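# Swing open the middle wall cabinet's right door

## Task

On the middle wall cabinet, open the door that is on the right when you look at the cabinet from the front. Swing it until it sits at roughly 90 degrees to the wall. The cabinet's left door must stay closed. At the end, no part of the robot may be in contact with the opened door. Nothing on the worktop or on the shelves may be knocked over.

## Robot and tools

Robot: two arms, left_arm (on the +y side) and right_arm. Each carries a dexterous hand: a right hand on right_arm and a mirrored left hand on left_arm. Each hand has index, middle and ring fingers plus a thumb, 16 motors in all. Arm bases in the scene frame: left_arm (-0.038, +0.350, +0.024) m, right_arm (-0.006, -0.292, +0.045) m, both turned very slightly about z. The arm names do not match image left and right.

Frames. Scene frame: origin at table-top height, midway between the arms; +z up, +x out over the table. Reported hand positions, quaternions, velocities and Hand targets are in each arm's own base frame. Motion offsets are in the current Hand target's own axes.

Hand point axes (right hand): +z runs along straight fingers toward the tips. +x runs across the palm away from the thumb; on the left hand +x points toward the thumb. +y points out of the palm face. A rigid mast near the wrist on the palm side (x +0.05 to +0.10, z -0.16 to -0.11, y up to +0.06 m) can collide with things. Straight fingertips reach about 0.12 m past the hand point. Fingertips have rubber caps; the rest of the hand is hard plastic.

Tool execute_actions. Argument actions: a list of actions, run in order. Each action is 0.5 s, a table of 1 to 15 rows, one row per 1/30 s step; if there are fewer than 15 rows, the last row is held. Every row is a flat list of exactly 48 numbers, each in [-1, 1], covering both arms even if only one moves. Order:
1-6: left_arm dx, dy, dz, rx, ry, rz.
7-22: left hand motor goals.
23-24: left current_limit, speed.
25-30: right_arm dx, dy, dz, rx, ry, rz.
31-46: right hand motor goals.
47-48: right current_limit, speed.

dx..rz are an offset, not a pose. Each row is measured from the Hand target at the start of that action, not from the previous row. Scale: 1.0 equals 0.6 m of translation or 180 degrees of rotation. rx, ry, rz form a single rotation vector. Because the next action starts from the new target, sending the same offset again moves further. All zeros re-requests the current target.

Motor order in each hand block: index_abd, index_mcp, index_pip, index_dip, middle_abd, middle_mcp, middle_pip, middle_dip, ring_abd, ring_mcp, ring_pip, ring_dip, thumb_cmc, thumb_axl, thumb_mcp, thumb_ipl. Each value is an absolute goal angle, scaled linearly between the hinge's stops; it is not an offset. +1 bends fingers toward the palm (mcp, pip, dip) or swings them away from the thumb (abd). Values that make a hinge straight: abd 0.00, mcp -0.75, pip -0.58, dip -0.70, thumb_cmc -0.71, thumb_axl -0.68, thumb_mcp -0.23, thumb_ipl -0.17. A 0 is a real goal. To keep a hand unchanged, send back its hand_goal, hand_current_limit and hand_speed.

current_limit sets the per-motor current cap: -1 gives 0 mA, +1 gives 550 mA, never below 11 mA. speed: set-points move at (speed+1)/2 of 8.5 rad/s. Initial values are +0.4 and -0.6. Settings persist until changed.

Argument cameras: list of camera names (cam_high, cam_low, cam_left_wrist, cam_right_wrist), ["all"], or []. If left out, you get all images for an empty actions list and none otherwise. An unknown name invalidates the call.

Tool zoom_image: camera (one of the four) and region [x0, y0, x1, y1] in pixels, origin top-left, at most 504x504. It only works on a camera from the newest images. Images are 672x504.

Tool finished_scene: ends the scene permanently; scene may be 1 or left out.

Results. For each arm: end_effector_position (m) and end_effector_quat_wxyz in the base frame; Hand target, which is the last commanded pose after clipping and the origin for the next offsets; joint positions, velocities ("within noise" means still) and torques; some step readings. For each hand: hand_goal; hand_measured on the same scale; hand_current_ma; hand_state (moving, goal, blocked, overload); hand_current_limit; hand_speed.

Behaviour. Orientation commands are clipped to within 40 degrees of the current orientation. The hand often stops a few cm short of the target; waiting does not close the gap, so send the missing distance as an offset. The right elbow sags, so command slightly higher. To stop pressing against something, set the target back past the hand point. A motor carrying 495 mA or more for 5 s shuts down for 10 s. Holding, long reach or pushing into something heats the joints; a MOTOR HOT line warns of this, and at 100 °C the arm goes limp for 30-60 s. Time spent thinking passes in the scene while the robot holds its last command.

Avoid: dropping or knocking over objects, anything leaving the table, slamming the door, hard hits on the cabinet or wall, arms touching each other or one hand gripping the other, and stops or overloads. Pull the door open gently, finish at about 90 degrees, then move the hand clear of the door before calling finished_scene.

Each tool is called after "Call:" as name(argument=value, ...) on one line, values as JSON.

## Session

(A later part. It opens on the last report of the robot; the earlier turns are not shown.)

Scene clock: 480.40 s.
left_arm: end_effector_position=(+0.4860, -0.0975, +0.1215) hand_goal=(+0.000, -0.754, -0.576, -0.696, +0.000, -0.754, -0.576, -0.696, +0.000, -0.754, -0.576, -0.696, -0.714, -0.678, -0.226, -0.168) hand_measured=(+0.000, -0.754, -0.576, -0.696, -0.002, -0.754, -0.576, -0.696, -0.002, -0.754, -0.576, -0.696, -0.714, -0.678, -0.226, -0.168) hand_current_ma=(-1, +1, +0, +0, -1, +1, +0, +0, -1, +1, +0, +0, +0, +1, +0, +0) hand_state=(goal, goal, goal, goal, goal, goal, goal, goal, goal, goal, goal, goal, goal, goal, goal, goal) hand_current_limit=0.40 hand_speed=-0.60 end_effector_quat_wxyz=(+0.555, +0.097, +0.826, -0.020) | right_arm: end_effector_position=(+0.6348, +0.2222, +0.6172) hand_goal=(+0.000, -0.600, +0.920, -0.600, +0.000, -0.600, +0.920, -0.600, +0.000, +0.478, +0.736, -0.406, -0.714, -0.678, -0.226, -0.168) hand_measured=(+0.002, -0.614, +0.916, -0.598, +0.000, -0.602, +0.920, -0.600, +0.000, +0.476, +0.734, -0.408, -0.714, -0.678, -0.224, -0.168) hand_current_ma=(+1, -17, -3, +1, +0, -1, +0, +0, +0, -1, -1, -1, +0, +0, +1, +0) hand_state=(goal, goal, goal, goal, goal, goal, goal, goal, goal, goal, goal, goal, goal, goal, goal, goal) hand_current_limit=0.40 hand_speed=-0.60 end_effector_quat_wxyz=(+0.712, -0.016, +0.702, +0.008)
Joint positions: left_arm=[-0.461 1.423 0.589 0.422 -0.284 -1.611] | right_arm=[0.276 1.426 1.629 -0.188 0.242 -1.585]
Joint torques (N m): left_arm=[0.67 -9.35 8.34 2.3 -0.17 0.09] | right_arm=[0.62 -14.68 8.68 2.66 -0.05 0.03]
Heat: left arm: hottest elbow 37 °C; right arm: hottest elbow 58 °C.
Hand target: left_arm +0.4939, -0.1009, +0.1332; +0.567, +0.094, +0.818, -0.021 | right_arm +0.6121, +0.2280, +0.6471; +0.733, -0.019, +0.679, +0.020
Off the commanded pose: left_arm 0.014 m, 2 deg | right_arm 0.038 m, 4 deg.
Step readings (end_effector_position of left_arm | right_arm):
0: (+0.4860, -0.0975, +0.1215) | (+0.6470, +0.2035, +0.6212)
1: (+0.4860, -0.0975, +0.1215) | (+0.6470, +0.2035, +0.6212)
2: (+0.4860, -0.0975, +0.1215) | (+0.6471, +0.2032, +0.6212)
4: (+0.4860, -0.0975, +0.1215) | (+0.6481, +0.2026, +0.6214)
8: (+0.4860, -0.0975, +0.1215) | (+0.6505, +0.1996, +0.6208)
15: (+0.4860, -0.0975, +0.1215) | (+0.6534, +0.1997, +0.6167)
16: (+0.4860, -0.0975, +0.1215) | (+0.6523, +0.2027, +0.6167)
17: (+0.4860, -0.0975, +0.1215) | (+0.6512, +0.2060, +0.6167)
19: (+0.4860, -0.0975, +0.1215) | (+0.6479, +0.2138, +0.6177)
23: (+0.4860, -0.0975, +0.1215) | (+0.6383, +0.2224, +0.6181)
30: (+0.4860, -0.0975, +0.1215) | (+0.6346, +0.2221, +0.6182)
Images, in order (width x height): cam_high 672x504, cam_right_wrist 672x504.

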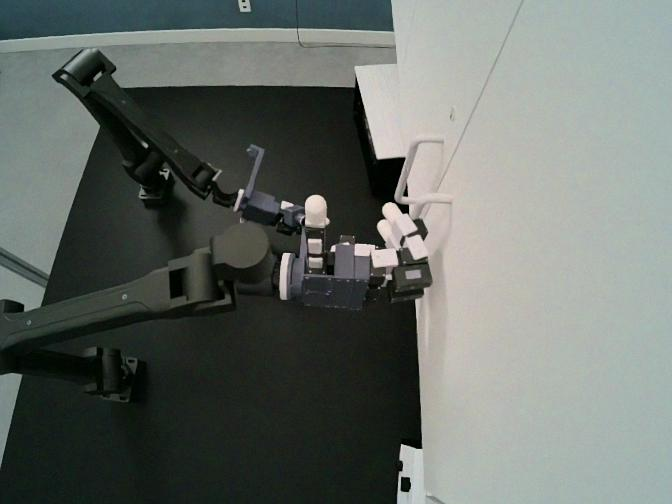

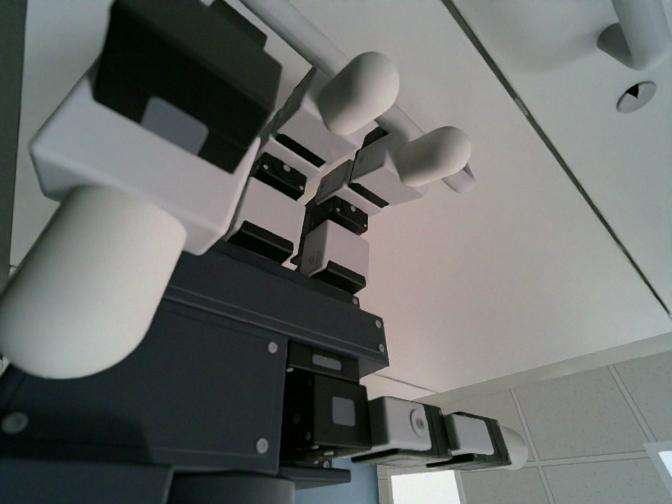

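Call:
execute_actions(actions=[[[0,0,0,0,0,0,0,-0.754,-0.576,-0.696,0,-0.754,-0.576,-0.696,0,-0.754,-0.576,-0.696,-0.714,-0.678,-0.226,-0.168,0.4,-0.6,0.017,-0.085,-0.01,0,0,0,0,-0.6,0.92,-0.6,0,-0.6,0.92,-0.6,0,0.479,0.737,-0.406,-0.714,-0.678,-0.226,-0.168,0.4,-0.6]],[[0,0,0,0,0,0,0,-0.754,-0.576,-0.696,0,-0.754,-0.576,-0.696,0,-0.754,-0.576,-0.696,-0.714,-0.678,-0.226,-0.168,0.4,-0.6,0,0,0.02,0,0,0,0,-0.754,0.737,-0.696,0,-0.754,0.737,-0.696,0,0.479,0.737,-0.406,-0.714,-0.678,-0.226,-0.168,0.4,-0.6]],[[0,0,0,0,0,0,0,-0.754,-0.576,-0.696,0,-0.754,-0.576,-0.696,0,-0.754,-0.576,-0.696,-0.714,-0.678,-0.226,-0.168,0.4,-0.6,0,0,0.04,0,0,0,0,-0.754,0.737,-0.696,0,-0.754,0.737,-0.696,0,0.479,0.737,-0.406,-0.714,-0.678,-0.226,-0.168,0.4,-0.6]]], cameras=["cam_high","cam_right_wrist"])

Call:
zoom_image(camera="cam_right_wrist", region=[300, 0, 560, 195])

Call:
zoom_image(camera="cam_high", region=[392, 190, 442, 260])

Scene clock: 503.33 s.
left_arm: end_effector_position=(+0.4860, -0.0975, +0.1215) hand_goal=(+0.000, -0.754, -0.576, -0.696, +0.000, -0.754, -0.576, -0.696, +0.000, -0.754, -0.576, -0.696, -0.714, -0.678, -0.226, -0.168) hand_measured=(+0.000, -0.754, -0.576, -0.696, -0.002, -0.754, -0.576, -0.696, -0.002, -0.754, -0.576, -0.696, -0.714, -0.678, -0.226, -0.168) hand_current_ma=(-1, +1, +0, +0, -1, +1, +0, +0, -1, +1, +0, +0, +0, +1, +0, +0) hand_state=(goal, goal, goal, goal, goal, goal, goal, goal, goal, goal, goal, goal, goal, goal, goal, goal) hand_current_limit=0.40 hand_speed=-0.60 end_effector_quat_wxyz=(+0.555, +0.097, +0.826, -0.020) | right_arm: end_effector_position=(+0.6451, +0.1793, +0.5866) hand_goal=(+0.000, -0.754, +0.736, -0.696, +0.000, -0.754, +0.736, -0.696, +0.000, +0.478, +0.736, -0.406, -0.714, -0.678, -0.226, -0.168) hand_measured=(-0.006, -0.740, +0.764, -0.694, +0.000, -0.752, +0.738, -0.694, +0.000, +0.476, +0.734, -0.408, -0.714, -0.678, -0.224, -0.168) hand_current_ma=(-4, +16, +41, +1, +0, +1, +1, +1, +0, -1, -1, -1, +0, +0, +1, +0) hand_state=(goal, goal, blocked, goal, goal, goal, goal, goal, goal, goal, goal, goal, goal, goal, goal, goal) hand_current_limit=0.40 hand_speed=-0.60 end_effector_quat_wxyz=(+0.700, -0.026, +0.713, +0.014)
Joint positions: left_arm=[-0.461 1.423 0.589 0.422 -0.284 -1.611] | right_arm=[0.176 1.418 1.563 -0.163 0.121 -1.585]
Joint torques (N m): left_arm=[0.85 -9.23 8.32 2.26 -0.16 0.09] | right_arm=[-0.97 -10.58 14.46 2.69 -0.12 0.09]
Heat: left arm: hottest elbow 38 °C; right arm: hottest elbow 54 °C.
Hand target: left_arm +0.4939, -0.1009, +0.1332; +0.567, +0.094, +0.818, -0.021 | right_arm +0.6456, +0.1788, +0.6393; +0.733, -0.019, +0.679, +0.020
Off the commanded pose: left_arm 0.014 m, 2 deg | right_arm 0.053 m, 6 deg.
Step readings (end_effector_position of left_arm | right_arm):
0: (+0.4860, -0.0975, +0.1215) | (+0.6348, +0.2222, +0.6172)
1: (+0.4860, -0.0975, +0.1215) | (+0.6348, +0.2222, +0.6172)
2: (+0.4860, -0.0975, +0.1215) | (+0.6333, +0.2225, +0.6167)
4: (+0.4860, -0.0975, +0.1215) | (+0.6296, +0.2187, +0.6125)
8: (+0.4860, -0.0975, +0.1215) | (+0.6263, +0.1990, +0.6048)
15: (+0.4860, -0.0975, +0.1215) | (+0.6279, +0.1742, +0.6090)
16: (+0.4860, -0.0975, +0.1215) | (+0.6279, +0.1745, +0.6084)
17: (+0.4860, -0.0975, +0.1215) | (+0.6273, +0.1753, +0.6094)
19: (+0.4860, -0.0975, +0.1215) | (+0.6267, +0.1766, +0.6084)
23: (+0.4860, -0.0975, +0.1215) | (+0.6265, +0.1775, +0.6084)
30: (+0.4860, -0.0975, +0.1215) | (+0.6265, +0.1775, +0.6084)
31: (+0.4860, -0.0975, +0.1215) | (+0.6265, +0.1775, +0.6084)
32: (+0.4860, -0.0975, +0.1215) | (+0.6270, +0.1776, +0.6084)
34: (+0.4860, -0.0975, +0.1215) | (+0.6291, +0.1780, +0.6063)
38: (+0.4860, -0.0975, +0.1215) | (+0.6396, +0.1799, +0.5931)
45: (+0.4860, -0.0975, +0.1215) | (+0.6451, +0.1793, +0.5866)
Images, in order (width x height): cam_high 672x504, cam_right_wrist 672x504.

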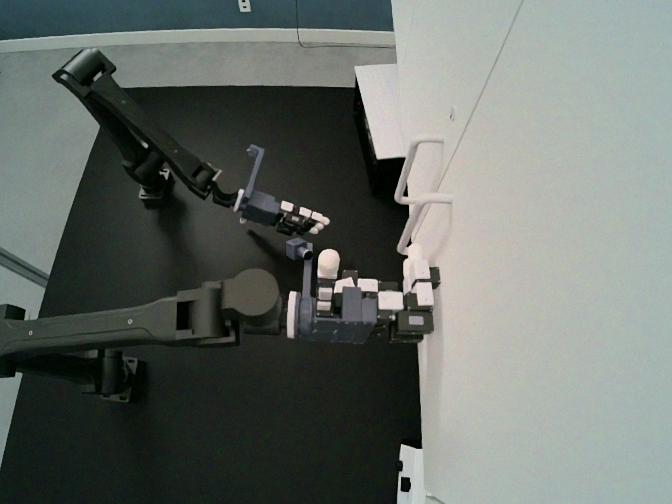

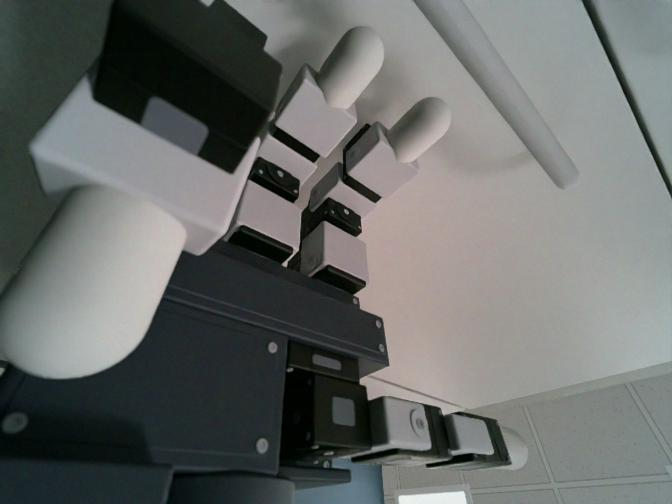

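Scaled by 1.938.

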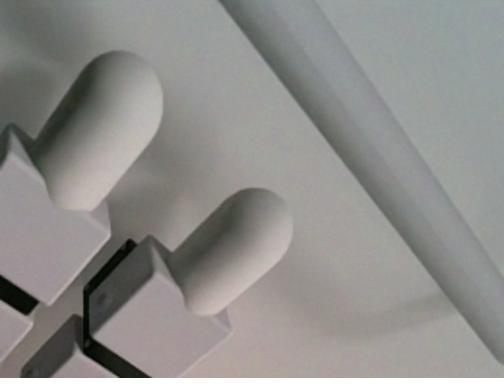

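Scaled by 7.200.

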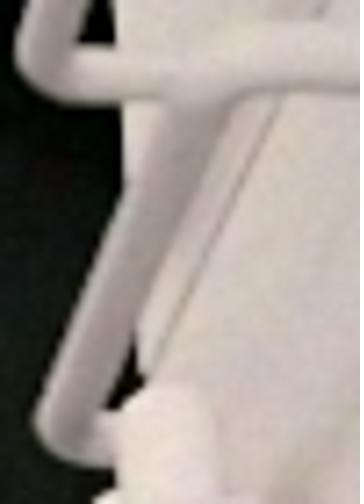

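Call:
execute_actions(actions=[[[0,0,0,0,0,0,0,-0.754,-0.576,-0.696,0,-0.754,-0.576,-0.696,0,-0.754,-0.576,-0.696,-0.714,-0.678,-0.226,-0.168,0.4,-0.6,-0.035,0,-0.01,0,-0.012,0,0,-0.754,0.737,-0.696,0,-0.754,0.737,-0.696,0,0.479,0.737,-0.406,-0.714,-0.678,-0.226,-0.168,0.4,-0.6]]], cameras=["cam_high","cam_right_wrist"])

Call:
zoom_image(camera="cam_right_wrist", region=[300, 0, 560, 195])

Call:
zoom_image(camera="cam_high", region=[392, 190, 442, 260])

Scene clock: 510.10 s.
left_arm: end_effector_position=(+0.4860, -0.0975, +0.1215) hand_goal=(+0.000, -0.754, -0.576, -0.696, +0.000, -0.754, -0.576, -0.696, +0.000, -0.754, -0.576, -0.696, -0.714, -0.678, -0.226, -0.168) hand_measured=(+0.000, -0.754, -0.576, -0.696, -0.002, -0.754, -0.576, -0.696, -0.002, -0.754, -0.576, -0.696, -0.714, -0.678, -0.226, -0.168) hand_current_ma=(-1, +1, +0, +0, -1, +1, +0, +0, -1, +1, +0, +0, +0, +1, +0, +0) hand_state=(goal, goal, goal, goal, goal, goal, goal, goal, goal, goal, goal, goal, goal, goal, goal, goal) hand_current_limit=0.40 hand_speed=-0.60 end_effector_quat_wxyz=(+0.555, +0.097, +0.826, -0.020) | right_arm: end_effector_position=(+0.6451, +0.1793, +0.5866) hand_goal=(+0.000, -0.754, +0.736, -0.696, +0.000, -0.754, +0.736, -0.696, +0.000, +0.478, +0.736, -0.406, -0.714, -0.678, -0.226, -0.168) hand_measured=(+0.000, -0.740, +0.764, -0.694, +0.000, -0.752, +0.738, -0.694, +0.000, +0.476, +0.734, -0.408, -0.714, -0.678, -0.224, -0.168) hand_current_ma=(+0, +16, +41, +1, +0, +1, +1, +1, +0, -1, -1, -1, +0, +0, +1, +0) hand_state=(goal, goal, blocked, goal, goal, goal, goal, goal, goal, goal, goal, goal, goal, goal, goal, goal) hand_current_limit=0.40 hand_speed=-0.60 end_effector_quat_wxyz=(+0.700, -0.026, +0.713, +0.014)
Joint positions: left_arm=[-0.461 1.423 0.589 0.422 -0.284 -1.611] | right_arm=[0.176 1.418 1.563 -0.163 0.121 -1.585]
Joint torques (N m): left_arm=[0.56 -9.47 8.32 2.28 -0.17 0.09] | right_arm=[-0.38 -12.28 15.19 3.12 -0.07 0.04]
Heat: left arm: hottest elbow 38 °C; right arm: hottest elbow 56 °C.
Hand target: left_arm +0.4939, -0.1009, +0.1332; +0.567, +0.094, +0.818, -0.021 | right_arm +0.6380, +0.1784, +0.6598; +0.746, -0.019, +0.665, +0.020
Off the commanded pose: left_arm 0.014 m, 2 deg | right_arm 0.074 m, 8 deg.
Step readings (end_effector_position of left_arm | right_arm):
0: (+0.4860, -0.0975, +0.1215) | (+0.6451, +0.1793, +0.5866)
1: (+0.4860, -0.0975, +0.1215) | (+0.6451, +0.1793, +0.5866)
2: (+0.4860, -0.0975, +0.1215) | (+0.6451, +0.1793, +0.5866)
4: (+0.4860, -0.0975, +0.1215) | (+0.6451, +0.1793, +0.5866)
8: (+0.4860, -0.0975, +0.1215) | (+0.6451, +0.1793, +0.5866)
15: (+0.4860, -0.0975, +0.1215) | (+0.6451, +0.1793, +0.5866)
Images, in order (width x height): cam_high 672x504, cam_right_wrist 672x504.

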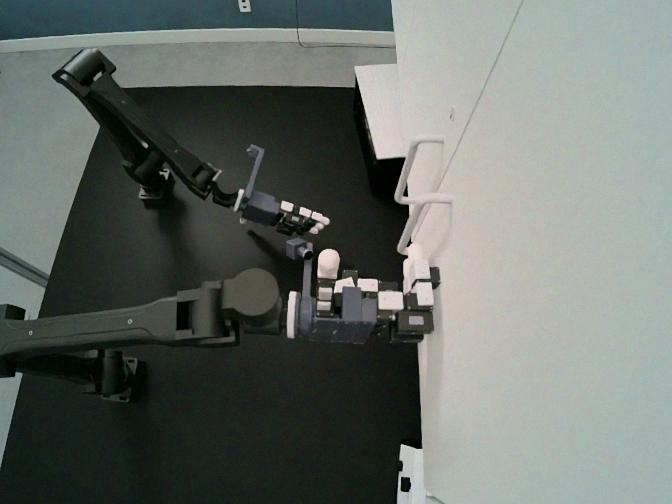

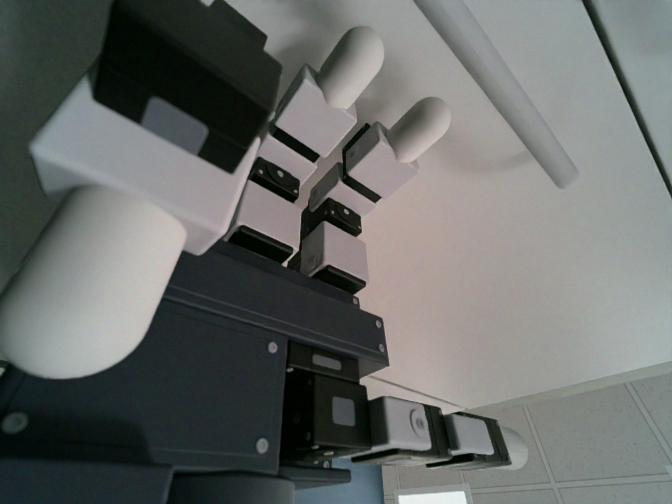

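Scaled by 1.938.

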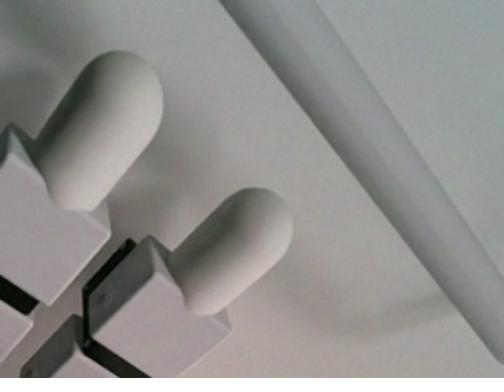

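Scaled by 7.200.

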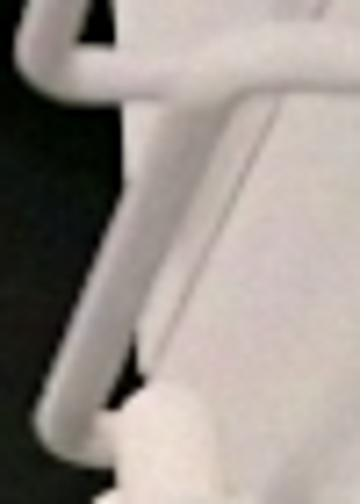

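Call:
execute_actions(actions=[[[0,0,0,0,0,0,0,-0.754,-0.576,-0.696,0,-0.754,-0.576,-0.696,0,-0.754,-0.576,-0.696,-0.714,-0.678,-0.226,-0.168,0.4,-0.6,-0.035,0,-0.03,0,0,0,0,-0.754,0.737,-0.696,0,-0.754,0.737,-0.696,0,0.479,0.737,-0.406,-0.714,-0.678,-0.226,-0.168,0.4,-0.6]]], cameras=[])

Scene clock: 515.27 s.
left_arm: end_effector_position=(+0.4860, -0.0975, +0.1215) hand_goal=(+0.000, -0.754, -0.576, -0.696, +0.000, -0.754, -0.576, -0.696, +0.000, -0.754, -0.576, -0.696, -0.714, -0.678, -0.226, -0.168) hand_measured=(+0.000, -0.754, -0.576, -0.696, -0.002, -0.754, -0.576, -0.696, -0.002, -0.754, -0.576, -0.696, -0.714, -0.678, -0.226, -0.168) hand_current_ma=(-1, +1, +0, +0, -1, +1, +0, +0, -1, +1, +0, +0, +0, +1, +0, +0) hand_state=(goal, goal, goal, goal, goal, goal, goal, goal, goal, goal, goal, goal, goal, goal, goal, goal) hand_current_limit=0.40 hand_speed=-0.60 end_effector_quat_wxyz=(+0.555, +0.097, +0.826, -0.020) | right_arm: end_effector_position=(+0.6372, +0.1781, +0.6096) hand_goal=(+0.000, -0.754, +0.736, -0.696, +0.000, -0.754, +0.736, -0.696, +0.000, +0.478, +0.736, -0.406, -0.714, -0.678, -0.226, -0.168) hand_measured=(+0.000, -0.750, +0.740, -0.694, +0.000, -0.752, +0.738, -0.694, +0.000, +0.476, +0.734, -0.408, -0.714, -0.678, -0.224, -0.168) hand_current_ma=(+0, +2, +2, +1, +0, +1, +1, +1, +0, -1, -1, -1, +0, +0, +1, +0) hand_state=(goal, goal, goal, goal, goal, goal, goal, goal, goal, goal, goal, goal, goal, goal, goal, goal) hand_current_limit=0.40 hand_speed=-0.60 end_effector_quat_wxyz=(+0.711, -0.025, +0.702, +0.016)
Joint positions: left_arm=[-0.461 1.423 0.589 0.422 -0.284 -1.611] | right_arm=[0.176 1.406 1.59 -0.172 0.119 -1.585]
Joint torques (N m): left_arm=[0.79 -9.23 8.32 2.36 -0.18 0.08] | right_arm=[0.15 -13.68 14.43 1.5 0.11 0.07]
Heat: left arm: hottest elbow 38 °C; right arm: hottest elbow 56 °C.
Hand target: left_arm +0.4939, -0.1009, +0.1332; +0.567, +0.094, +0.818, -0.021 | right_arm +0.6177, +0.1773, +0.6786; +0.746, -0.019, +0.665, +0.020
Off the commanded pose: left_arm 0.014 m, 2 deg | right_arm 0.072 m, 6 deg.
Step readings (end_effector_position of left_arm | right_arm):
0: (+0.4860, -0.0975, +0.1215) | (+0.6451, +0.1793, +0.5866)
1: (+0.4860, -0.0975, +0.1215) | (+0.6451, +0.1793, +0.5866)
2: (+0.4860, -0.0975, +0.1215) | (+0.6451, +0.1793, +0.5866)
4: (+0.4860, -0.0975, +0.1215) | (+0.6448, +0.1795, +0.5876)
8: (+0.4860, -0.0975, +0.1215) | (+0.6428, +0.1791, +0.5950)
15: (+0.4860, -0.0975, +0.1215) | (+0.6374, +0.1782, +0.6084)
No camera images: "cameras" was empty.

Call:
execute_actions(actions=[[[0,0,0,0,0,0,0,-0.754,-0.576,-0.696,0,-0.754,-0.576,-0.696,0,-0.754,-0.576,-0.696,-0.714,-0.678,-0.226,-0.168,0.4,-0.6,-0.015,0,0.045,0,0,0,0,-0.754,0.737,-0.696,0,-0.754,0.737,-0.696,0,0.479,0.737,-0.406,-0.714,-0.678,-0.226,-0.168,0.4,-0.6]]], cameras=["cam_high","cam_right_wrist"])

Call:
zoom_image(camera="cam_right_wrist", region=[300, 0, 560, 195])

Scene clock: 520.77 s.
left_arm: end_effector_position=(+0.4860, -0.0975, +0.1215) hand_goal=(+0.000, -0.754, -0.576, -0.696, +0.000, -0.754, -0.576, -0.696, +0.000, -0.754, -0.576, -0.696, -0.714, -0.678, -0.226, -0.168) hand_measured=(+0.000, -0.754, -0.576, -0.696, -0.002, -0.754, -0.576, -0.696, -0.002, -0.754, -0.576, -0.696, -0.714, -0.678, -0.226, -0.168) hand_current_ma=(-1, +1, +0, +0, -1, +1, +0, +0, -1, +1, +0, +0, +0, +1, +0, +0) hand_state=(goal, goal, goal, goal, goal, goal, goal, goal, goal, goal, goal, goal, goal, goal, goal, goal) hand_current_limit=0.40 hand_speed=-0.60 end_effector_quat_wxyz=(+0.555, +0.097, +0.826, -0.020) | right_arm: end_effector_position=(+0.6429, +0.1789, +0.6546) hand_goal=(+0.000, -0.754, +0.736, -0.696, +0.000, -0.754, +0.736, -0.696, +0.000, +0.478, +0.736, -0.406, -0.714, -0.678, -0.226, -0.168) hand_measured=(+0.000, -0.750, +0.740, -0.694, +0.002, -0.750, +0.746, -0.694, +0.000, +0.476, +0.734, -0.408, -0.714, -0.678, -0.224, -0.168) hand_current_ma=(+0, +2, +2, +1, +1, +4, +9, +1, +0, -1, -1, -1, +0, +0, +1, +0) hand_state=(goal, goal, goal, goal, goal, goal, goal, goal, goal, goal, goal, goal, goal, goal, goal, goal) hand_current_limit=0.40 hand_speed=-0.60 end_effector_quat_wxyz=(+0.729, -0.021, +0.684, +0.018)
Joint positions: left_arm=[-0.461 1.423 0.589 0.422 -0.284 -1.611] | right_arm=[0.176 1.444 1.716 -0.209 0.121 -1.585]
Joint torques (N m): left_arm=[0.56 -9 8.29 2.36 -0.15 0.09] | right_arm=[-0.79 -10.23 14.01 1.37 -0.09 0.04]
Heat: left arm: hottest elbow 38 °C; right arm: hottest elbow 56 °C.
Hand target: left_arm +0.4939, -0.1009, +0.1332; +0.567, +0.094, +0.818, -0.021 | right_arm +0.6435, +0.1787, +0.6906; +0.746, -0.019, +0.665, +0.020
Off the commanded pose: left_arm 0.014 m, 2 deg | right_arm 0.036 m, 3 deg.
Step readings (end_effector_position of left_arm | right_arm):
0: (+0.4860, -0.0975, +0.1215) | (+0.6372, +0.1781, +0.6096)
1: (+0.4860, -0.0975, +0.1215) | (+0.6371, +0.1781, +0.6106)
2: (+0.4860, -0.0975, +0.1215) | (+0.6369, +0.1781, +0.6117)
4: (+0.4860, -0.0975, +0.1215) | (+0.6377, +0.1782, +0.6171)
8: (+0.4860, -0.0975, +0.1215) | (+0.6400, +0.1786, +0.6394)
15: (+0.4860, -0.0975, +0.1215) | (+0.6418, +0.1789, +0.6547)
Images, in order (width x height): cam_high 672x504, cam_right_wrist 672x504.

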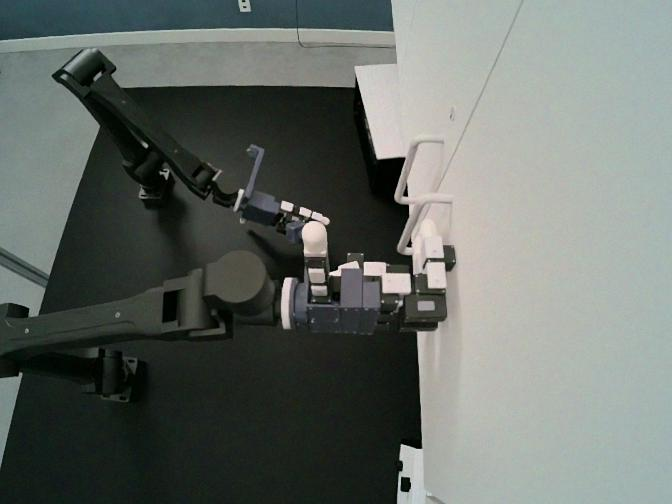

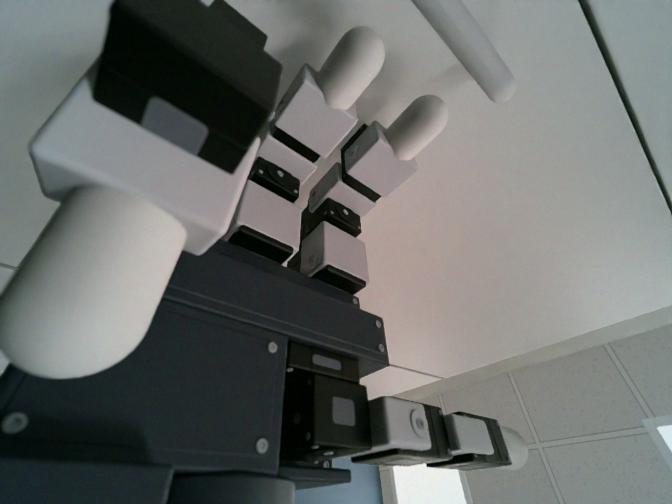

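Scaled by 1.938.

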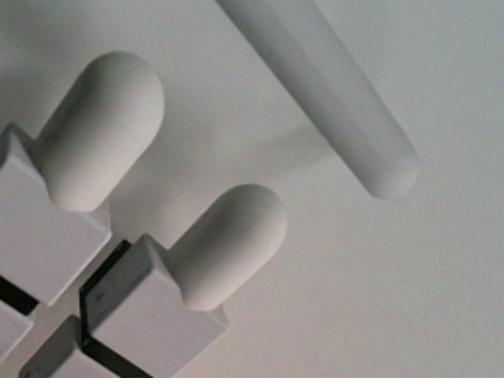

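Call:
execute_actions(actions=[[[0,0,0,0,0,0,0,-0.754,-0.576,-0.696,0,-0.754,-0.576,-0.696,0,-0.754,-0.576,-0.696,-0.714,-0.678,-0.226,-0.168,0.4,-0.6,0.052,0,-0.015,0,0,0,0,-0.754,0.737,-0.696,0,-0.754,0.737,-0.696,0,0.479,0.737,-0.406,-0.714,-0.678,-0.226,-0.168,0.4,-0.6]],[[0,0,0,0,0,0,0,-0.754,-0.576,-0.696,0,-0.754,-0.576,-0.696,0,-0.754,-0.576,-0.696,-0.714,-0.678,-0.226,-0.168,0.4,-0.6,0.045,0,-0.005,0,0,0,0,-0.754,0.737,-0.696,0,-0.754,0.737,-0.696,0,0.479,0.737,-0.406,-0.714,-0.678,-0.226,-0.168,0.4,-0.6]]], cameras=[])

Scene clock: 528.33 s.
left_arm: end_effector_position=(+0.4860, -0.0975, +0.1215) hand_goal=(+0.000, -0.754, -0.576, -0.696, +0.000, -0.754, -0.576, -0.696, +0.000, -0.754, -0.576, -0.696, -0.714, -0.678, -0.226, -0.168) hand_measured=(+0.000, -0.754, -0.576, -0.696, -0.002, -0.754, -0.576, -0.696, -0.002, -0.754, -0.576, -0.696, -0.714, -0.678, -0.226, -0.168) hand_current_ma=(-1, +1, +0, +0, -1, +1, +0, +0, -1, +1, +0, +0, +0, +1, +0, +0) hand_state=(goal, goal, goal, goal, goal, goal, goal, goal, goal, goal, goal, goal, goal, goal, goal, goal) hand_current_limit=0.40 hand_speed=-0.60 end_effector_quat_wxyz=(+0.555, +0.097, +0.826, -0.020) | right_arm: end_effector_position=(+0.6433, +0.1834, +0.6193) hand_goal=(+0.000, -0.754, +0.736, -0.696, +0.000, -0.754, +0.736, -0.696, +0.000, +0.478, +0.736, -0.406, -0.714, -0.678, -0.226, -0.168) hand_measured=(+0.000, -0.752, +0.740, -0.694, +0.006, -0.740, +0.754, -0.694, +0.000, +0.476, +0.734, -0.408, -0.714, -0.678, -0.224, -0.168) hand_current_ma=(+0, +2, +2, +1, +3, +15, +22, +1, +0, -1, -1, -1, +0, +0, +1, +0) hand_state=(goal, goal, goal, goal, goal, goal, goal, goal, goal, goal, goal, goal, goal, goal, goal, goal) hand_current_limit=0.40 hand_speed=-0.60 end_effector_quat_wxyz=(+0.734, -0.023, +0.679, +0.021)
Joint positions: left_arm=[-0.461 1.423 0.589 0.422 -0.284 -1.611] | right_arm=[0.182 1.427 1.593 -0.088 0.119 -1.585]
Joint torques (N m): left_arm=[0.62 -9.35 8.34 2.36 -0.18 0.08] | right_arm=[-0.62 -12.51 8.43 2.66 -0.07 0.03]
Heat: left arm: hottest elbow 38 °C; right arm: hottest elbow 55 °C.
Hand target: left_arm +0.4939, -0.1009, +0.1332; +0.567, +0.094, +0.818, -0.021 | right_arm +0.6382, +0.1784, +0.6314; +0.746, -0.019, +0.665, +0.020
Off the commanded pose: left_arm 0.014 m, 2 deg | right_arm 0.014 m, 2 deg.
Step readings (end_effector_position of left_arm | right_arm):
0: (+0.4860, -0.0975, +0.1215) | (+0.6429, +0.1789, +0.6546)
1: (+0.4860, -0.0975, +0.1215) | (+0.6429, +0.1789, +0.6546)
2: (+0.4860, -0.0975, +0.1215) | (+0.6429, +0.1789, +0.6546)
4: (+0.4860, -0.0975, +0.1215) | (+0.6430, +0.1789, +0.6548)
8: (+0.4860, -0.0975, +0.1215) | (+0.6426, +0.1788, +0.6537)
15: (+0.4860, -0.0975, +0.1215) | (+0.6426, +0.1791, +0.6513)
16: (+0.4860, -0.0975, +0.1215) | (+0.6427, +0.1791, +0.6507)
17: (+0.4860, -0.0975, +0.1215) | (+0.6424, +0.1791, +0.6498)
19: (+0.4860, -0.0975, +0.1215) | (+0.6425, +0.1791, +0.6419)
23: (+0.4860, -0.0975, +0.1215) | (+0.6438, +0.1814, +0.6231)
30: (+0.4860, -0.0975, +0.1215) | (+0.6432, +0.1834, +0.6199)
No camera images: "cameras" was empty.

Call:
execute_actions(actions=[[[0,0,0,0,0,0,0,-0.754,-0.576,-0.696,0,-0.754,-0.576,-0.696,0,-0.754,-0.576,-0.696,-0.714,-0.678,-0.226,-0.168,0.4,-0.6,0.028,0,-0.006,0,0.02,0,0,-0.754,0.737,-0.696,0,-0.754,0.737,-0.696,0,0.479,0.737,-0.406,-0.714,-0.678,-0.226,-0.168,0.4,-0.6]]], cameras=["cam_high","cam_right_wrist"])

Call:
zoom_image(camera="cam_right_wrist", region=[300, 0, 560, 195])

Scene clock: 533.80 s.
left_arm: end_effector_position=(+0.4860, -0.0975, +0.1215) hand_goal=(+0.000, -0.754, -0.576, -0.696, +0.000, -0.754, -0.576, -0.696, +0.000, -0.754, -0.576, -0.696, -0.714, -0.678, -0.226, -0.168) hand_measured=(+0.000, -0.754, -0.576, -0.696, -0.002, -0.754, -0.576, -0.696, -0.002, -0.754, -0.576, -0.696, -0.714, -0.678, -0.226, -0.168) hand_current_ma=(-1, +1, +0, +0, -1, +1, +0, +0, -1, +1, +0, +0, +0, +1, +0, +0) hand_state=(goal, goal, goal, goal, goal, goal, goal, goal, goal, goal, goal, goal, goal, goal, goal, goal) hand_current_limit=0.40 hand_speed=-0.60 end_effector_quat_wxyz=(+0.555, +0.097, +0.826, -0.020) | right_arm: end_effector_position=(+0.6438, +0.1855, +0.6042) hand_goal=(+0.000, -0.754, +0.736, -0.696, +0.000, -0.754, +0.736, -0.696, +0.000, +0.478, +0.736, -0.406, -0.714, -0.678, -0.226, -0.168) hand_measured=(+0.000, -0.752, +0.740, -0.694, +0.006, -0.742, +0.752, -0.694, +0.000, +0.476, +0.734, -0.408, -0.714, -0.678, -0.224, -0.168) hand_current_ma=(+0, +2, +2, +1, +3, +14, +18, +1, +0, -1, -1, -1, +0, +0, +1, +0) hand_state=(goal, goal, goal, goal, goal, goal, goal, goal, goal, goal, goal, goal, goal, goal, goal, goal) hand_current_limit=0.40 hand_speed=-0.60 end_effector_quat_wxyz=(+0.721, -0.026, +0.692, +0.020)
Joint positions: left_arm=[-0.461 1.423 0.589 0.422 -0.284 -1.611] | right_arm=[0.185 1.424 1.575 -0.109 0.119 -1.585]
Joint torques (N m): left_arm=[0.44 -9.35 8.34 2.25 -0.19 0.08] | right_arm=[-0.67 -13.51 8.59 1.21 -0.03 0.11]
Heat: left arm: hottest elbow 38 °C; right arm: hottest elbow 54 °C.
Hand target: left_arm +0.4939, -0.1009, +0.1332; +0.567, +0.094, +0.818, -0.021 | right_arm +0.6366, +0.1783, +0.6143; +0.725, -0.019, +0.688, +0.020
Off the commanded pose: left_arm 0.014 m, 2 deg | right_arm 0.014 m, 1 deg.
Step readings (end_effector_position of left_arm | right_arm):
0: (+0.4860, -0.0975, +0.1215) | (+0.6433, +0.1834, +0.6193)
1: (+0.4860, -0.0975, +0.1215) | (+0.6433, +0.1834, +0.6193)
2: (+0.4860, -0.0975, +0.1215) | (+0.6433, +0.1834, +0.6193)
4: (+0.4860, -0.0975, +0.1215) | (+0.6431, +0.1833, +0.6174)
8: (+0.4860, -0.0975, +0.1215) | (+0.6436, +0.1845, +0.6081)
15: (+0.4860, -0.0975, +0.1215) | (+0.6438, +0.1855, +0.6042)
Images, in order (width x height): cam_high 672x504, cam_right_wrist 672x504.

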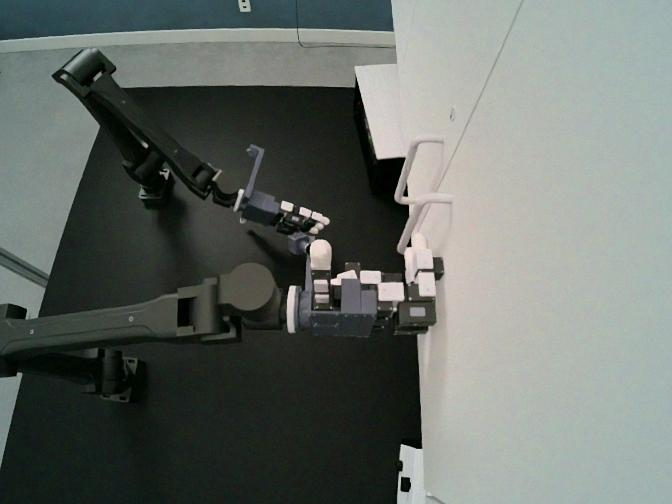

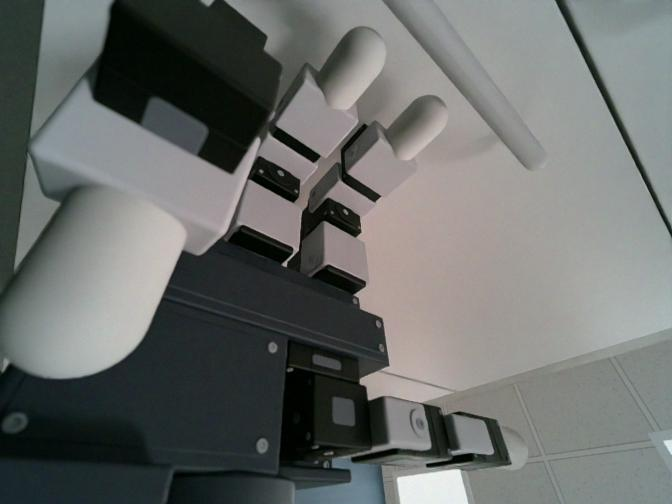

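Scaled by 1.938.

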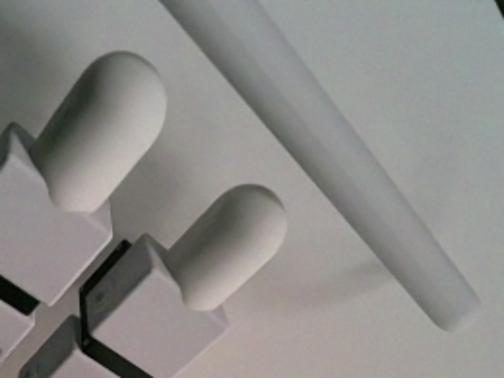

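Call:
execute_actions(actions=[[[0,0,0,0,0,0,0,-0.754,-0.576,-0.696,0,-0.754,-0.576,-0.696,0,-0.754,-0.576,-0.696,-0.714,-0.678,-0.226,-0.168,0.4,-0.6,0,0.05,0.003,0,0,0,0,-0.754,0.737,-0.696,0,-0.754,0.737,-0.696,0,0.479,0.737,-0.406,-0.714,-0.678,-0.226,-0.168,0.4,-0.6]]], cameras=["cam_high","cam_right_wrist"])

Call:
zoom_image(camera="cam_right_wrist", region=[300, 0, 560, 195])

Scene clock: 540.37 s.
left_arm: end_effector_position=(+0.4860, -0.0975, +0.1215) hand_goal=(+0.000, -0.754, -0.576, -0.696, +0.000, -0.754, -0.576, -0.696, +0.000, -0.754, -0.576, -0.696, -0.714, -0.678, -0.226, -0.168) hand_measured=(+0.000, -0.754, -0.576, -0.696, -0.002, -0.754, -0.576, -0.696, -0.002, -0.754, -0.576, -0.696, -0.714, -0.678, -0.226, -0.168) hand_current_ma=(-1, +1, +0, +0, -1, +1, +0, +0, -1, +1, +0, +0, +0, +1, +0, +0) hand_state=(goal, goal, goal, goal, goal, goal, goal, goal, goal, goal, goal, goal, goal, goal, goal, goal) hand_current_limit=0.40 hand_speed=-0.60 end_effector_quat_wxyz=(+0.555, +0.097, +0.826, -0.020) | right_arm: end_effector_position=(+0.6426, +0.1998, +0.6036) hand_goal=(+0.000, -0.754, +0.736, -0.696, +0.000, -0.754, +0.736, -0.696, +0.000, +0.478, +0.736, -0.406, -0.714, -0.678, -0.226, -0.168) hand_measured=(+0.002, -0.762, +0.736, -0.694, +0.006, -0.754, +0.738, -0.694, +0.000, +0.476, +0.734, -0.408, -0.714, -0.678, -0.224, -0.168) hand_current_ma=(+0, -8, +0, +0, +3, +0, +1, +1, +0, -1, -1, -1, +0, +0, +1, +0) hand_state=(goal, goal, goal, goal, goal, goal, goal, goal, goal, goal, goal, goal, goal, goal, goal, goal) hand_current_limit=0.40 hand_speed=-0.60 end_effector_quat_wxyz=(+0.720, -0.016, +0.694, +0.011)
Joint positions: left_arm=[-0.461 1.423 0.589 0.422 -0.284 -1.611] | right_arm=[0.225 1.424 1.575 -0.112 0.187 -1.585]
Joint torques (N m): left_arm=[0.85 -8.88 8.29 2.32 -0.19 0.09] | right_arm=[0.56 -12.16 9.74 1.48 0.06 0.09]
Heat: left arm: hottest elbow 38 °C; right arm: hottest elbow 52 °C.
Hand target: left_arm +0.4939, -0.1009, +0.1332; +0.567, +0.094, +0.818, -0.021 | right_arm +0.6367, +0.2083, +0.6144; +0.725, -0.019, +0.688, +0.020
Off the commanded pose: left_arm 0.014 m, 2 deg | right_arm 0.015 m, 1 deg.
Step readings (end_effector_position of left_arm | right_arm):
0: (+0.4860, -0.0975, +0.1215) | (+0.6438, +0.1855, +0.6042)
1: (+0.4860, -0.0975, +0.1215) | (+0.6440, +0.1853, +0.6042)
2: (+0.4860, -0.0975, +0.1215) | (+0.6443, +0.1852, +0.6042)
4: (+0.4860, -0.0975, +0.1215) | (+0.6451, +0.1858, +0.6039)
8: (+0.4860, -0.0975, +0.1215) | (+0.6441, +0.1959, +0.6029)
15: (+0.4860, -0.0975, +0.1215) | (+0.6426, +0.1998, +0.6036)
Images, in order (width x height): cam_high 672x504, cam_right_wrist 672x504.

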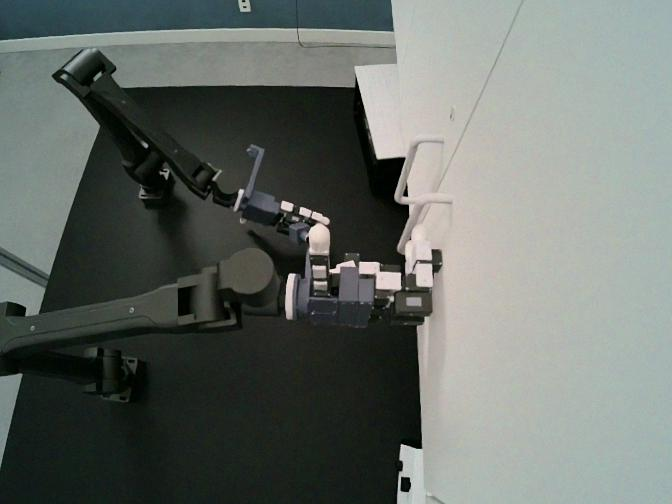

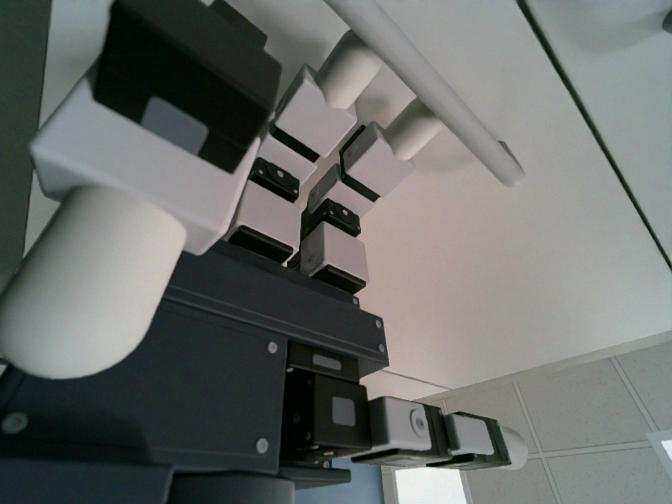

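Scaled by 1.938.

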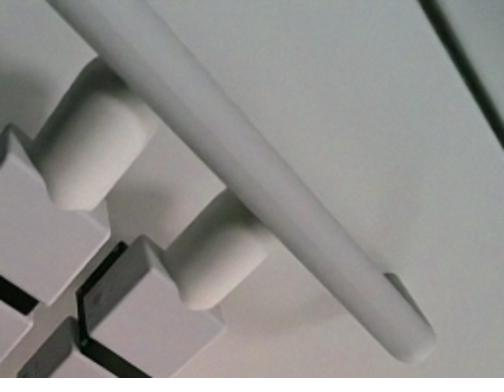

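Call:
execute_actions(actions=[[[0,0,0,0,0,0,0,-0.754,-0.576,-0.696,0,-0.754,-0.576,-0.696,0,-0.754,-0.576,-0.696,-0.714,-0.678,-0.226,-0.168,0.4,-0.6,0,-0.01,0.03,0,0.008,0,0,-0.754,0.737,-0.696,0,-0.754,0.737,-0.696,0,0.479,0.737,-0.406,-0.714,-0.678,-0.226,-0.168,0.4,-0.6]],[[0,0,0,0,0,0,0,-0.754,-0.576,-0.696,0,-0.754,-0.576,-0.696,0,-0.754,-0.576,-0.696,-0.714,-0.678,-0.226,-0.168,0.4,-0.6,0,0.04,0,0,0,0,0,-0.754,0.737,-0.696,0,-0.754,0.737,-0.696,0,0.479,0.737,-0.406,-0.714,-0.678,-0.226,-0.168,0.4,-0.6]]], cameras=["cam_high","cam_right_wrist"])

Call:
zoom_image(camera="cam_right_wrist", region=[300, 0, 560, 195])

Call:
zoom_image(camera="cam_high", region=[392, 190, 442, 260])

Scene clock: 549.07 s.
left_arm: end_effector_position=(+0.4860, -0.0975, +0.1215) hand_goal=(+0.000, -0.754, -0.576, -0.696, +0.000, -0.754, -0.576, -0.696, +0.000, -0.754, -0.576, -0.696, -0.714, -0.678, -0.226, -0.168) hand_measured=(+0.000, -0.754, -0.576, -0.696, -0.002, -0.754, -0.576, -0.696, -0.002, -0.754, -0.576, -0.696, -0.714, -0.678, -0.226, -0.168) hand_current_ma=(-1, +1, +0, +0, -1, +1, +0, +0, -1, +1, +0, +0, +0, +1, +0, +0) hand_state=(goal, goal, goal, goal, goal, goal, goal, goal, goal, goal, goal, goal, goal, goal, goal, goal) hand_current_limit=0.40 hand_speed=-0.60 end_effector_quat_wxyz=(+0.555, +0.097, +0.826, -0.020) | right_arm: end_effector_position=(+0.6464, +0.2020, +0.5968) hand_goal=(+0.000, -0.754, +0.736, -0.696, +0.000, -0.754, +0.736, -0.696, +0.000, +0.478, +0.736, -0.406, -0.714, -0.678, -0.226, -0.168) hand_measured=(-0.006, -0.754, +0.762, -0.704, +0.002, -0.746, +0.746, -0.694, +0.000, +0.476, +0.734, -0.408, -0.714, -0.678, -0.224, -0.168) hand_current_ma=(-4, +0, +36, -6, +1, +7, +9, +1, +0, -1, -1, -1, +0, +0, +1, +0) hand_state=(goal, goal, blocked, goal, goal, goal, goal, goal, goal, goal, goal, goal, goal, goal, goal, goal) hand_current_limit=0.40 hand_speed=-0.60 end_effector_quat_wxyz=(+0.709, -0.008, +0.705, +0.003)
Joint positions: left_arm=[-0.461 1.423 0.589 0.422 -0.284 -1.611] | right_arm=[0.238 1.431 1.584 -0.148 0.223 -1.579]
Joint torques (N m): left_arm=[0.79 -9.23 8.36 2.32 -0.17 0.08] | right_arm=[1.96 -8.35 14 1.22 -0.22 0.06]
Heat: left arm: hottest elbow 38 °C; right arm: hottest elbow 52 °C.
Hand target: left_arm +0.4939, -0.1009, +0.1332; +0.567, +0.094, +0.818, -0.021 | right_arm +0.6537, +0.2273, +0.6153; +0.716, -0.019, +0.697, +0.019
Off the commanded pose: left_arm 0.014 m, 2 deg | right_arm 0.032 m, 3 deg.
Step readings (end_effector_position of left_arm | right_arm):
0: (+0.4860, -0.0975, +0.1215) | (+0.6426, +0.1998, +0.6036)
1: (+0.4860, -0.0975, +0.1215) | (+0.6426, +0.1998, +0.6036)
2: (+0.4860, -0.0975, +0.1215) | (+0.6427, +0.1998, +0.6028)
4: (+0.4860, -0.0975, +0.1215) | (+0.6434, +0.2006, +0.5990)
8: (+0.4860, -0.0975, +0.1215) | (+0.6451, +0.1996, +0.5960)
15: (+0.4860, -0.0975, +0.1215) | (+0.6447, +0.2001, +0.5965)
16: (+0.4860, -0.0975, +0.1215) | (+0.6447, +0.2001, +0.5965)
17: (+0.4860, -0.0975, +0.1215) | (+0.6448, +0.1999, +0.5965)
19: (+0.4860, -0.0975, +0.1215) | (+0.6458, +0.2006, +0.5965)
23: (+0.4860, -0.0975, +0.1215) | (+0.6463, +0.2018, +0.5972)
30: (+0.4860, -0.0975, +0.1215) | (+0.6464, +0.2020, +0.5968)
Images, in order (width x height): cam_high 672x504, cam_right_wrist 672x504.

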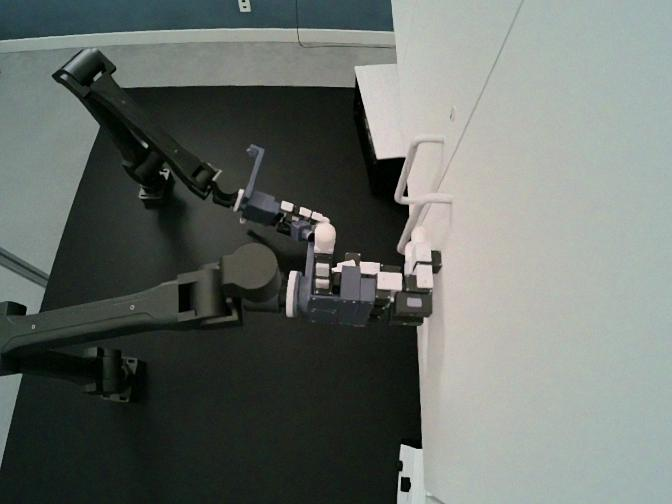

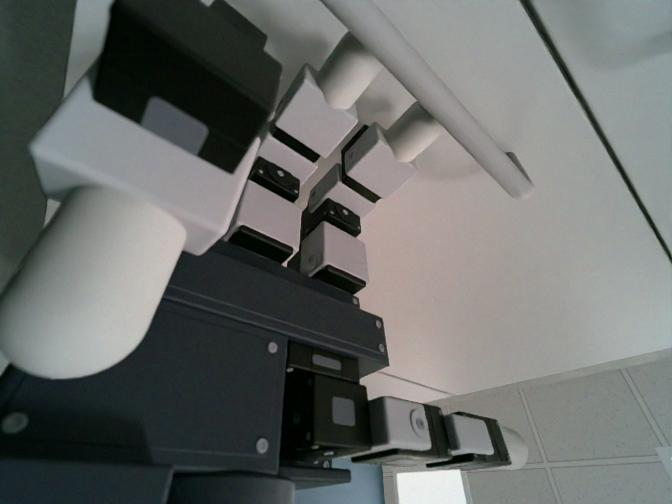

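Scaled by 1.938.

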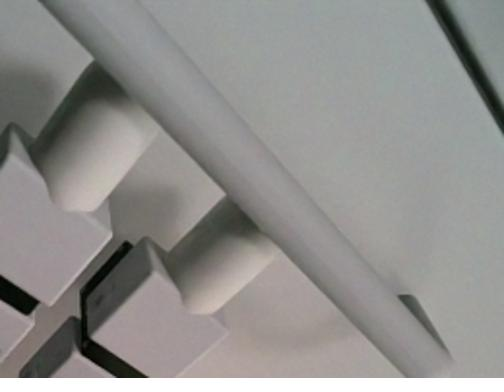

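Scaled by 7.200.

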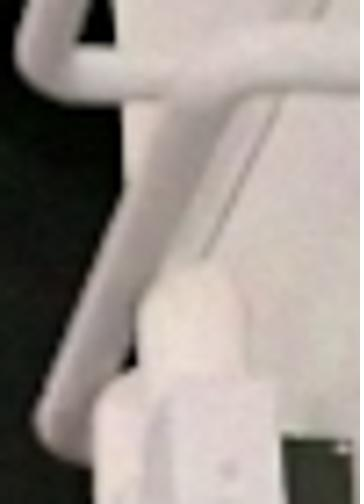

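Call:
execute_actions(actions=[[[0,0,0,0,0,0,0,-0.754,-0.576,-0.696,0,-0.754,-0.576,-0.696,0,-0.754,-0.576,-0.696,-0.714,-0.678,-0.226,-0.168,0.4,-0.6,0,-0.08,-0.015,0,0,0,0,-0.754,0.737,-0.696,0,-0.754,0.737,-0.696,0,0.479,0.737,-0.406,-0.714,-0.678,-0.226,-0.168,0.4,-0.6]],[[0,0,0,0,0,0,0,-0.754,-0.576,-0.696,0,-0.754,-0.576,-0.696,0,-0.754,-0.576,-0.696,-0.714,-0.678,-0.226,-0.168,0.4,-0.6,-0.03,0,-0.09,0,0,0,0,-0.754,0.737,-0.696,0,-0.754,0.737,-0.696,0,0.479,0.737,-0.406,-0.714,-0.678,-0.226,-0.168,0.4,-0.6]],[[0,0,0,0,0,0,0,-0.754,-0.576,-0.696,0,-0.754,-0.576,-0.696,0,-0.754,-0.576,-0.696,-0.714,-0.678,-0.226,-0.168,0.4,-0.6,-0.03,0,-0.12,0,0,0,0,-0.754,0.2,-0.696,0,-0.754,0.2,-0.696,0,0.479,0.737,-0.406,-0.714,-0.678,-0.226,-0.168,0.4,-0.6]]], cameras=["cam_high"])

Scene clock: 592.27 s.
left_arm: end_effector_position=(+0.4860, -0.0975, +0.1215) hand_goal=(+0.000, -0.754, -0.576, -0.696, +0.000, -0.754, -0.576, -0.696, +0.000, -0.754, -0.576, -0.696, -0.714, -0.678, -0.226, -0.168) hand_measured=(+0.000, -0.754, -0.576, -0.696, -0.002, -0.754, -0.576, -0.696, -0.002, -0.754, -0.576, -0.696, -0.714, -0.678, -0.226, -0.168) hand_current_ma=(-1, +1, +0, +0, -1, +1, +0, +0, -1, +1, +0, +0, +0, +1, +0, +0) hand_state=(goal, goal, goal, goal, goal, goal, goal, goal, goal, goal, goal, goal, goal, goal, goal, goal) hand_current_limit=0.40 hand_speed=-0.60 end_effector_quat_wxyz=(+0.555, +0.097, +0.826, -0.020) | right_arm: end_effector_position=(+0.5256, +0.1678, +0.6436) hand_goal=(+0.000, -0.754, +0.200, -0.696, +0.000, -0.754, +0.200, -0.696, +0.000, +0.478, +0.736, -0.406, -0.714, -0.678, -0.226, -0.168) hand_measured=(+0.000, -0.752, +0.204, -0.698, +0.002, -0.752, +0.204, -0.696, +0.000, +0.476, +0.734, -0.408, -0.714, -0.678, -0.224, -0.168) hand_current_ma=(+0, +1, +2, -1, +1, +1, +2, +0, +0, -1, -1, -1, +0, +0, +1, +0) hand_state=(goal, goal, goal, goal, goal, goal, goal, goal, goal, goal, goal, goal, goal, goal, goal, goal) hand_current_limit=0.40 hand_speed=-0.60 end_effector_quat_wxyz=(+0.714, -0.020, +0.699, +0.016)
Joint positions: left_arm=[-0.461 1.423 0.589 0.422 -0.284 -1.611] | right_arm=[0.205 1.141 1.441 -0.28 0.154 -1.579]
Joint torques (N m): left_arm=[0.79 -8.94 8.29 2.25 -0.2 0.1] | right_arm=[0.44 -7.88 8.66 1.54 0.13 0.07]
Heat: left arm: hottest elbow 38 °C; right arm: hottest elbow 59 °C.
Hand target: left_arm +0.4939, -0.1009, +0.1332; +0.567, +0.094, +0.818, -0.021 | right_arm +0.5206, +0.1719, +0.6478; +0.716, -0.019, +0.697, +0.019
Off the commanded pose: left_arm 0.014 m, 2 deg | right_arm 0.008 m, 0 deg.
Step readings (end_effector_position of left_arm | right_arm):
0: (+0.4860, -0.0975, +0.1215) | (+0.6464, +0.2020, +0.5968)
1: (+0.4860, -0.0975, +0.1215) | (+0.6464, +0.2020, +0.5968)
2: (+0.4860, -0.0975, +0.1215) | (+0.6461, +0.2023, +0.5968)
4: (+0.4860, -0.0975, +0.1215) | (+0.6454, +0.2000, +0.5964)
8: (+0.4860, -0.0975, +0.1215) | (+0.6442, +0.1966, +0.5964)
15: (+0.4860, -0.0975, +0.1215) | (+0.6437, +0.1964, +0.5964)
16: (+0.4860, -0.0975, +0.1215) | (+0.6431, +0.1963, +0.5970)
17: (+0.4860, -0.0975, +0.1215) | (+0.6426, +0.1959, +0.5968)
19: (+0.4860, -0.0975, +0.1215) | (+0.6393, +0.1933, +0.5955)
23: (+0.4860, -0.0975, +0.1215) | (+0.6235, +0.1880, +0.5966)
30: (+0.4860, -0.0975, +0.1215) | (+0.6002, +0.1833, +0.6236)
31: (+0.4860, -0.0975, +0.1215) | (+0.5987, +0.1830, +0.6255)
32: (+0.4860, -0.0975, +0.1215) | (+0.5969, +0.1818, +0.6241)
34: (+0.4860, -0.0975, +0.1215) | (+0.5875, +0.1794, +0.6176)
38: (+0.4860, -0.0975, +0.1215) | (+0.5604, +0.1716, +0.6159)
45: (+0.4860, -0.0975, +0.1215) | (+0.5264, +0.1679, +0.6484)
Images, in order (width x height): cam_high 672x504.

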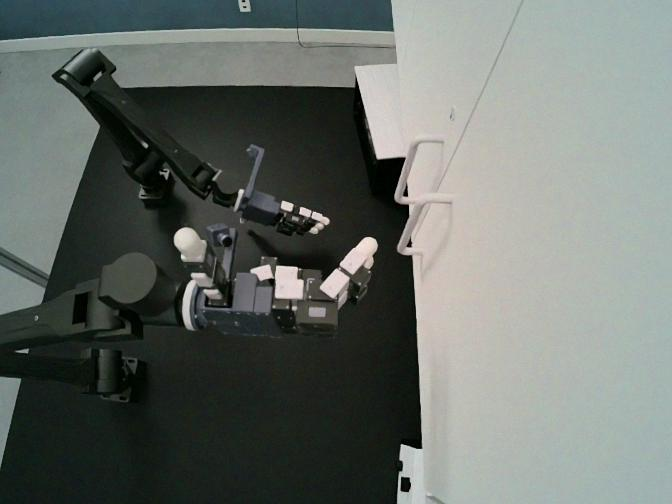

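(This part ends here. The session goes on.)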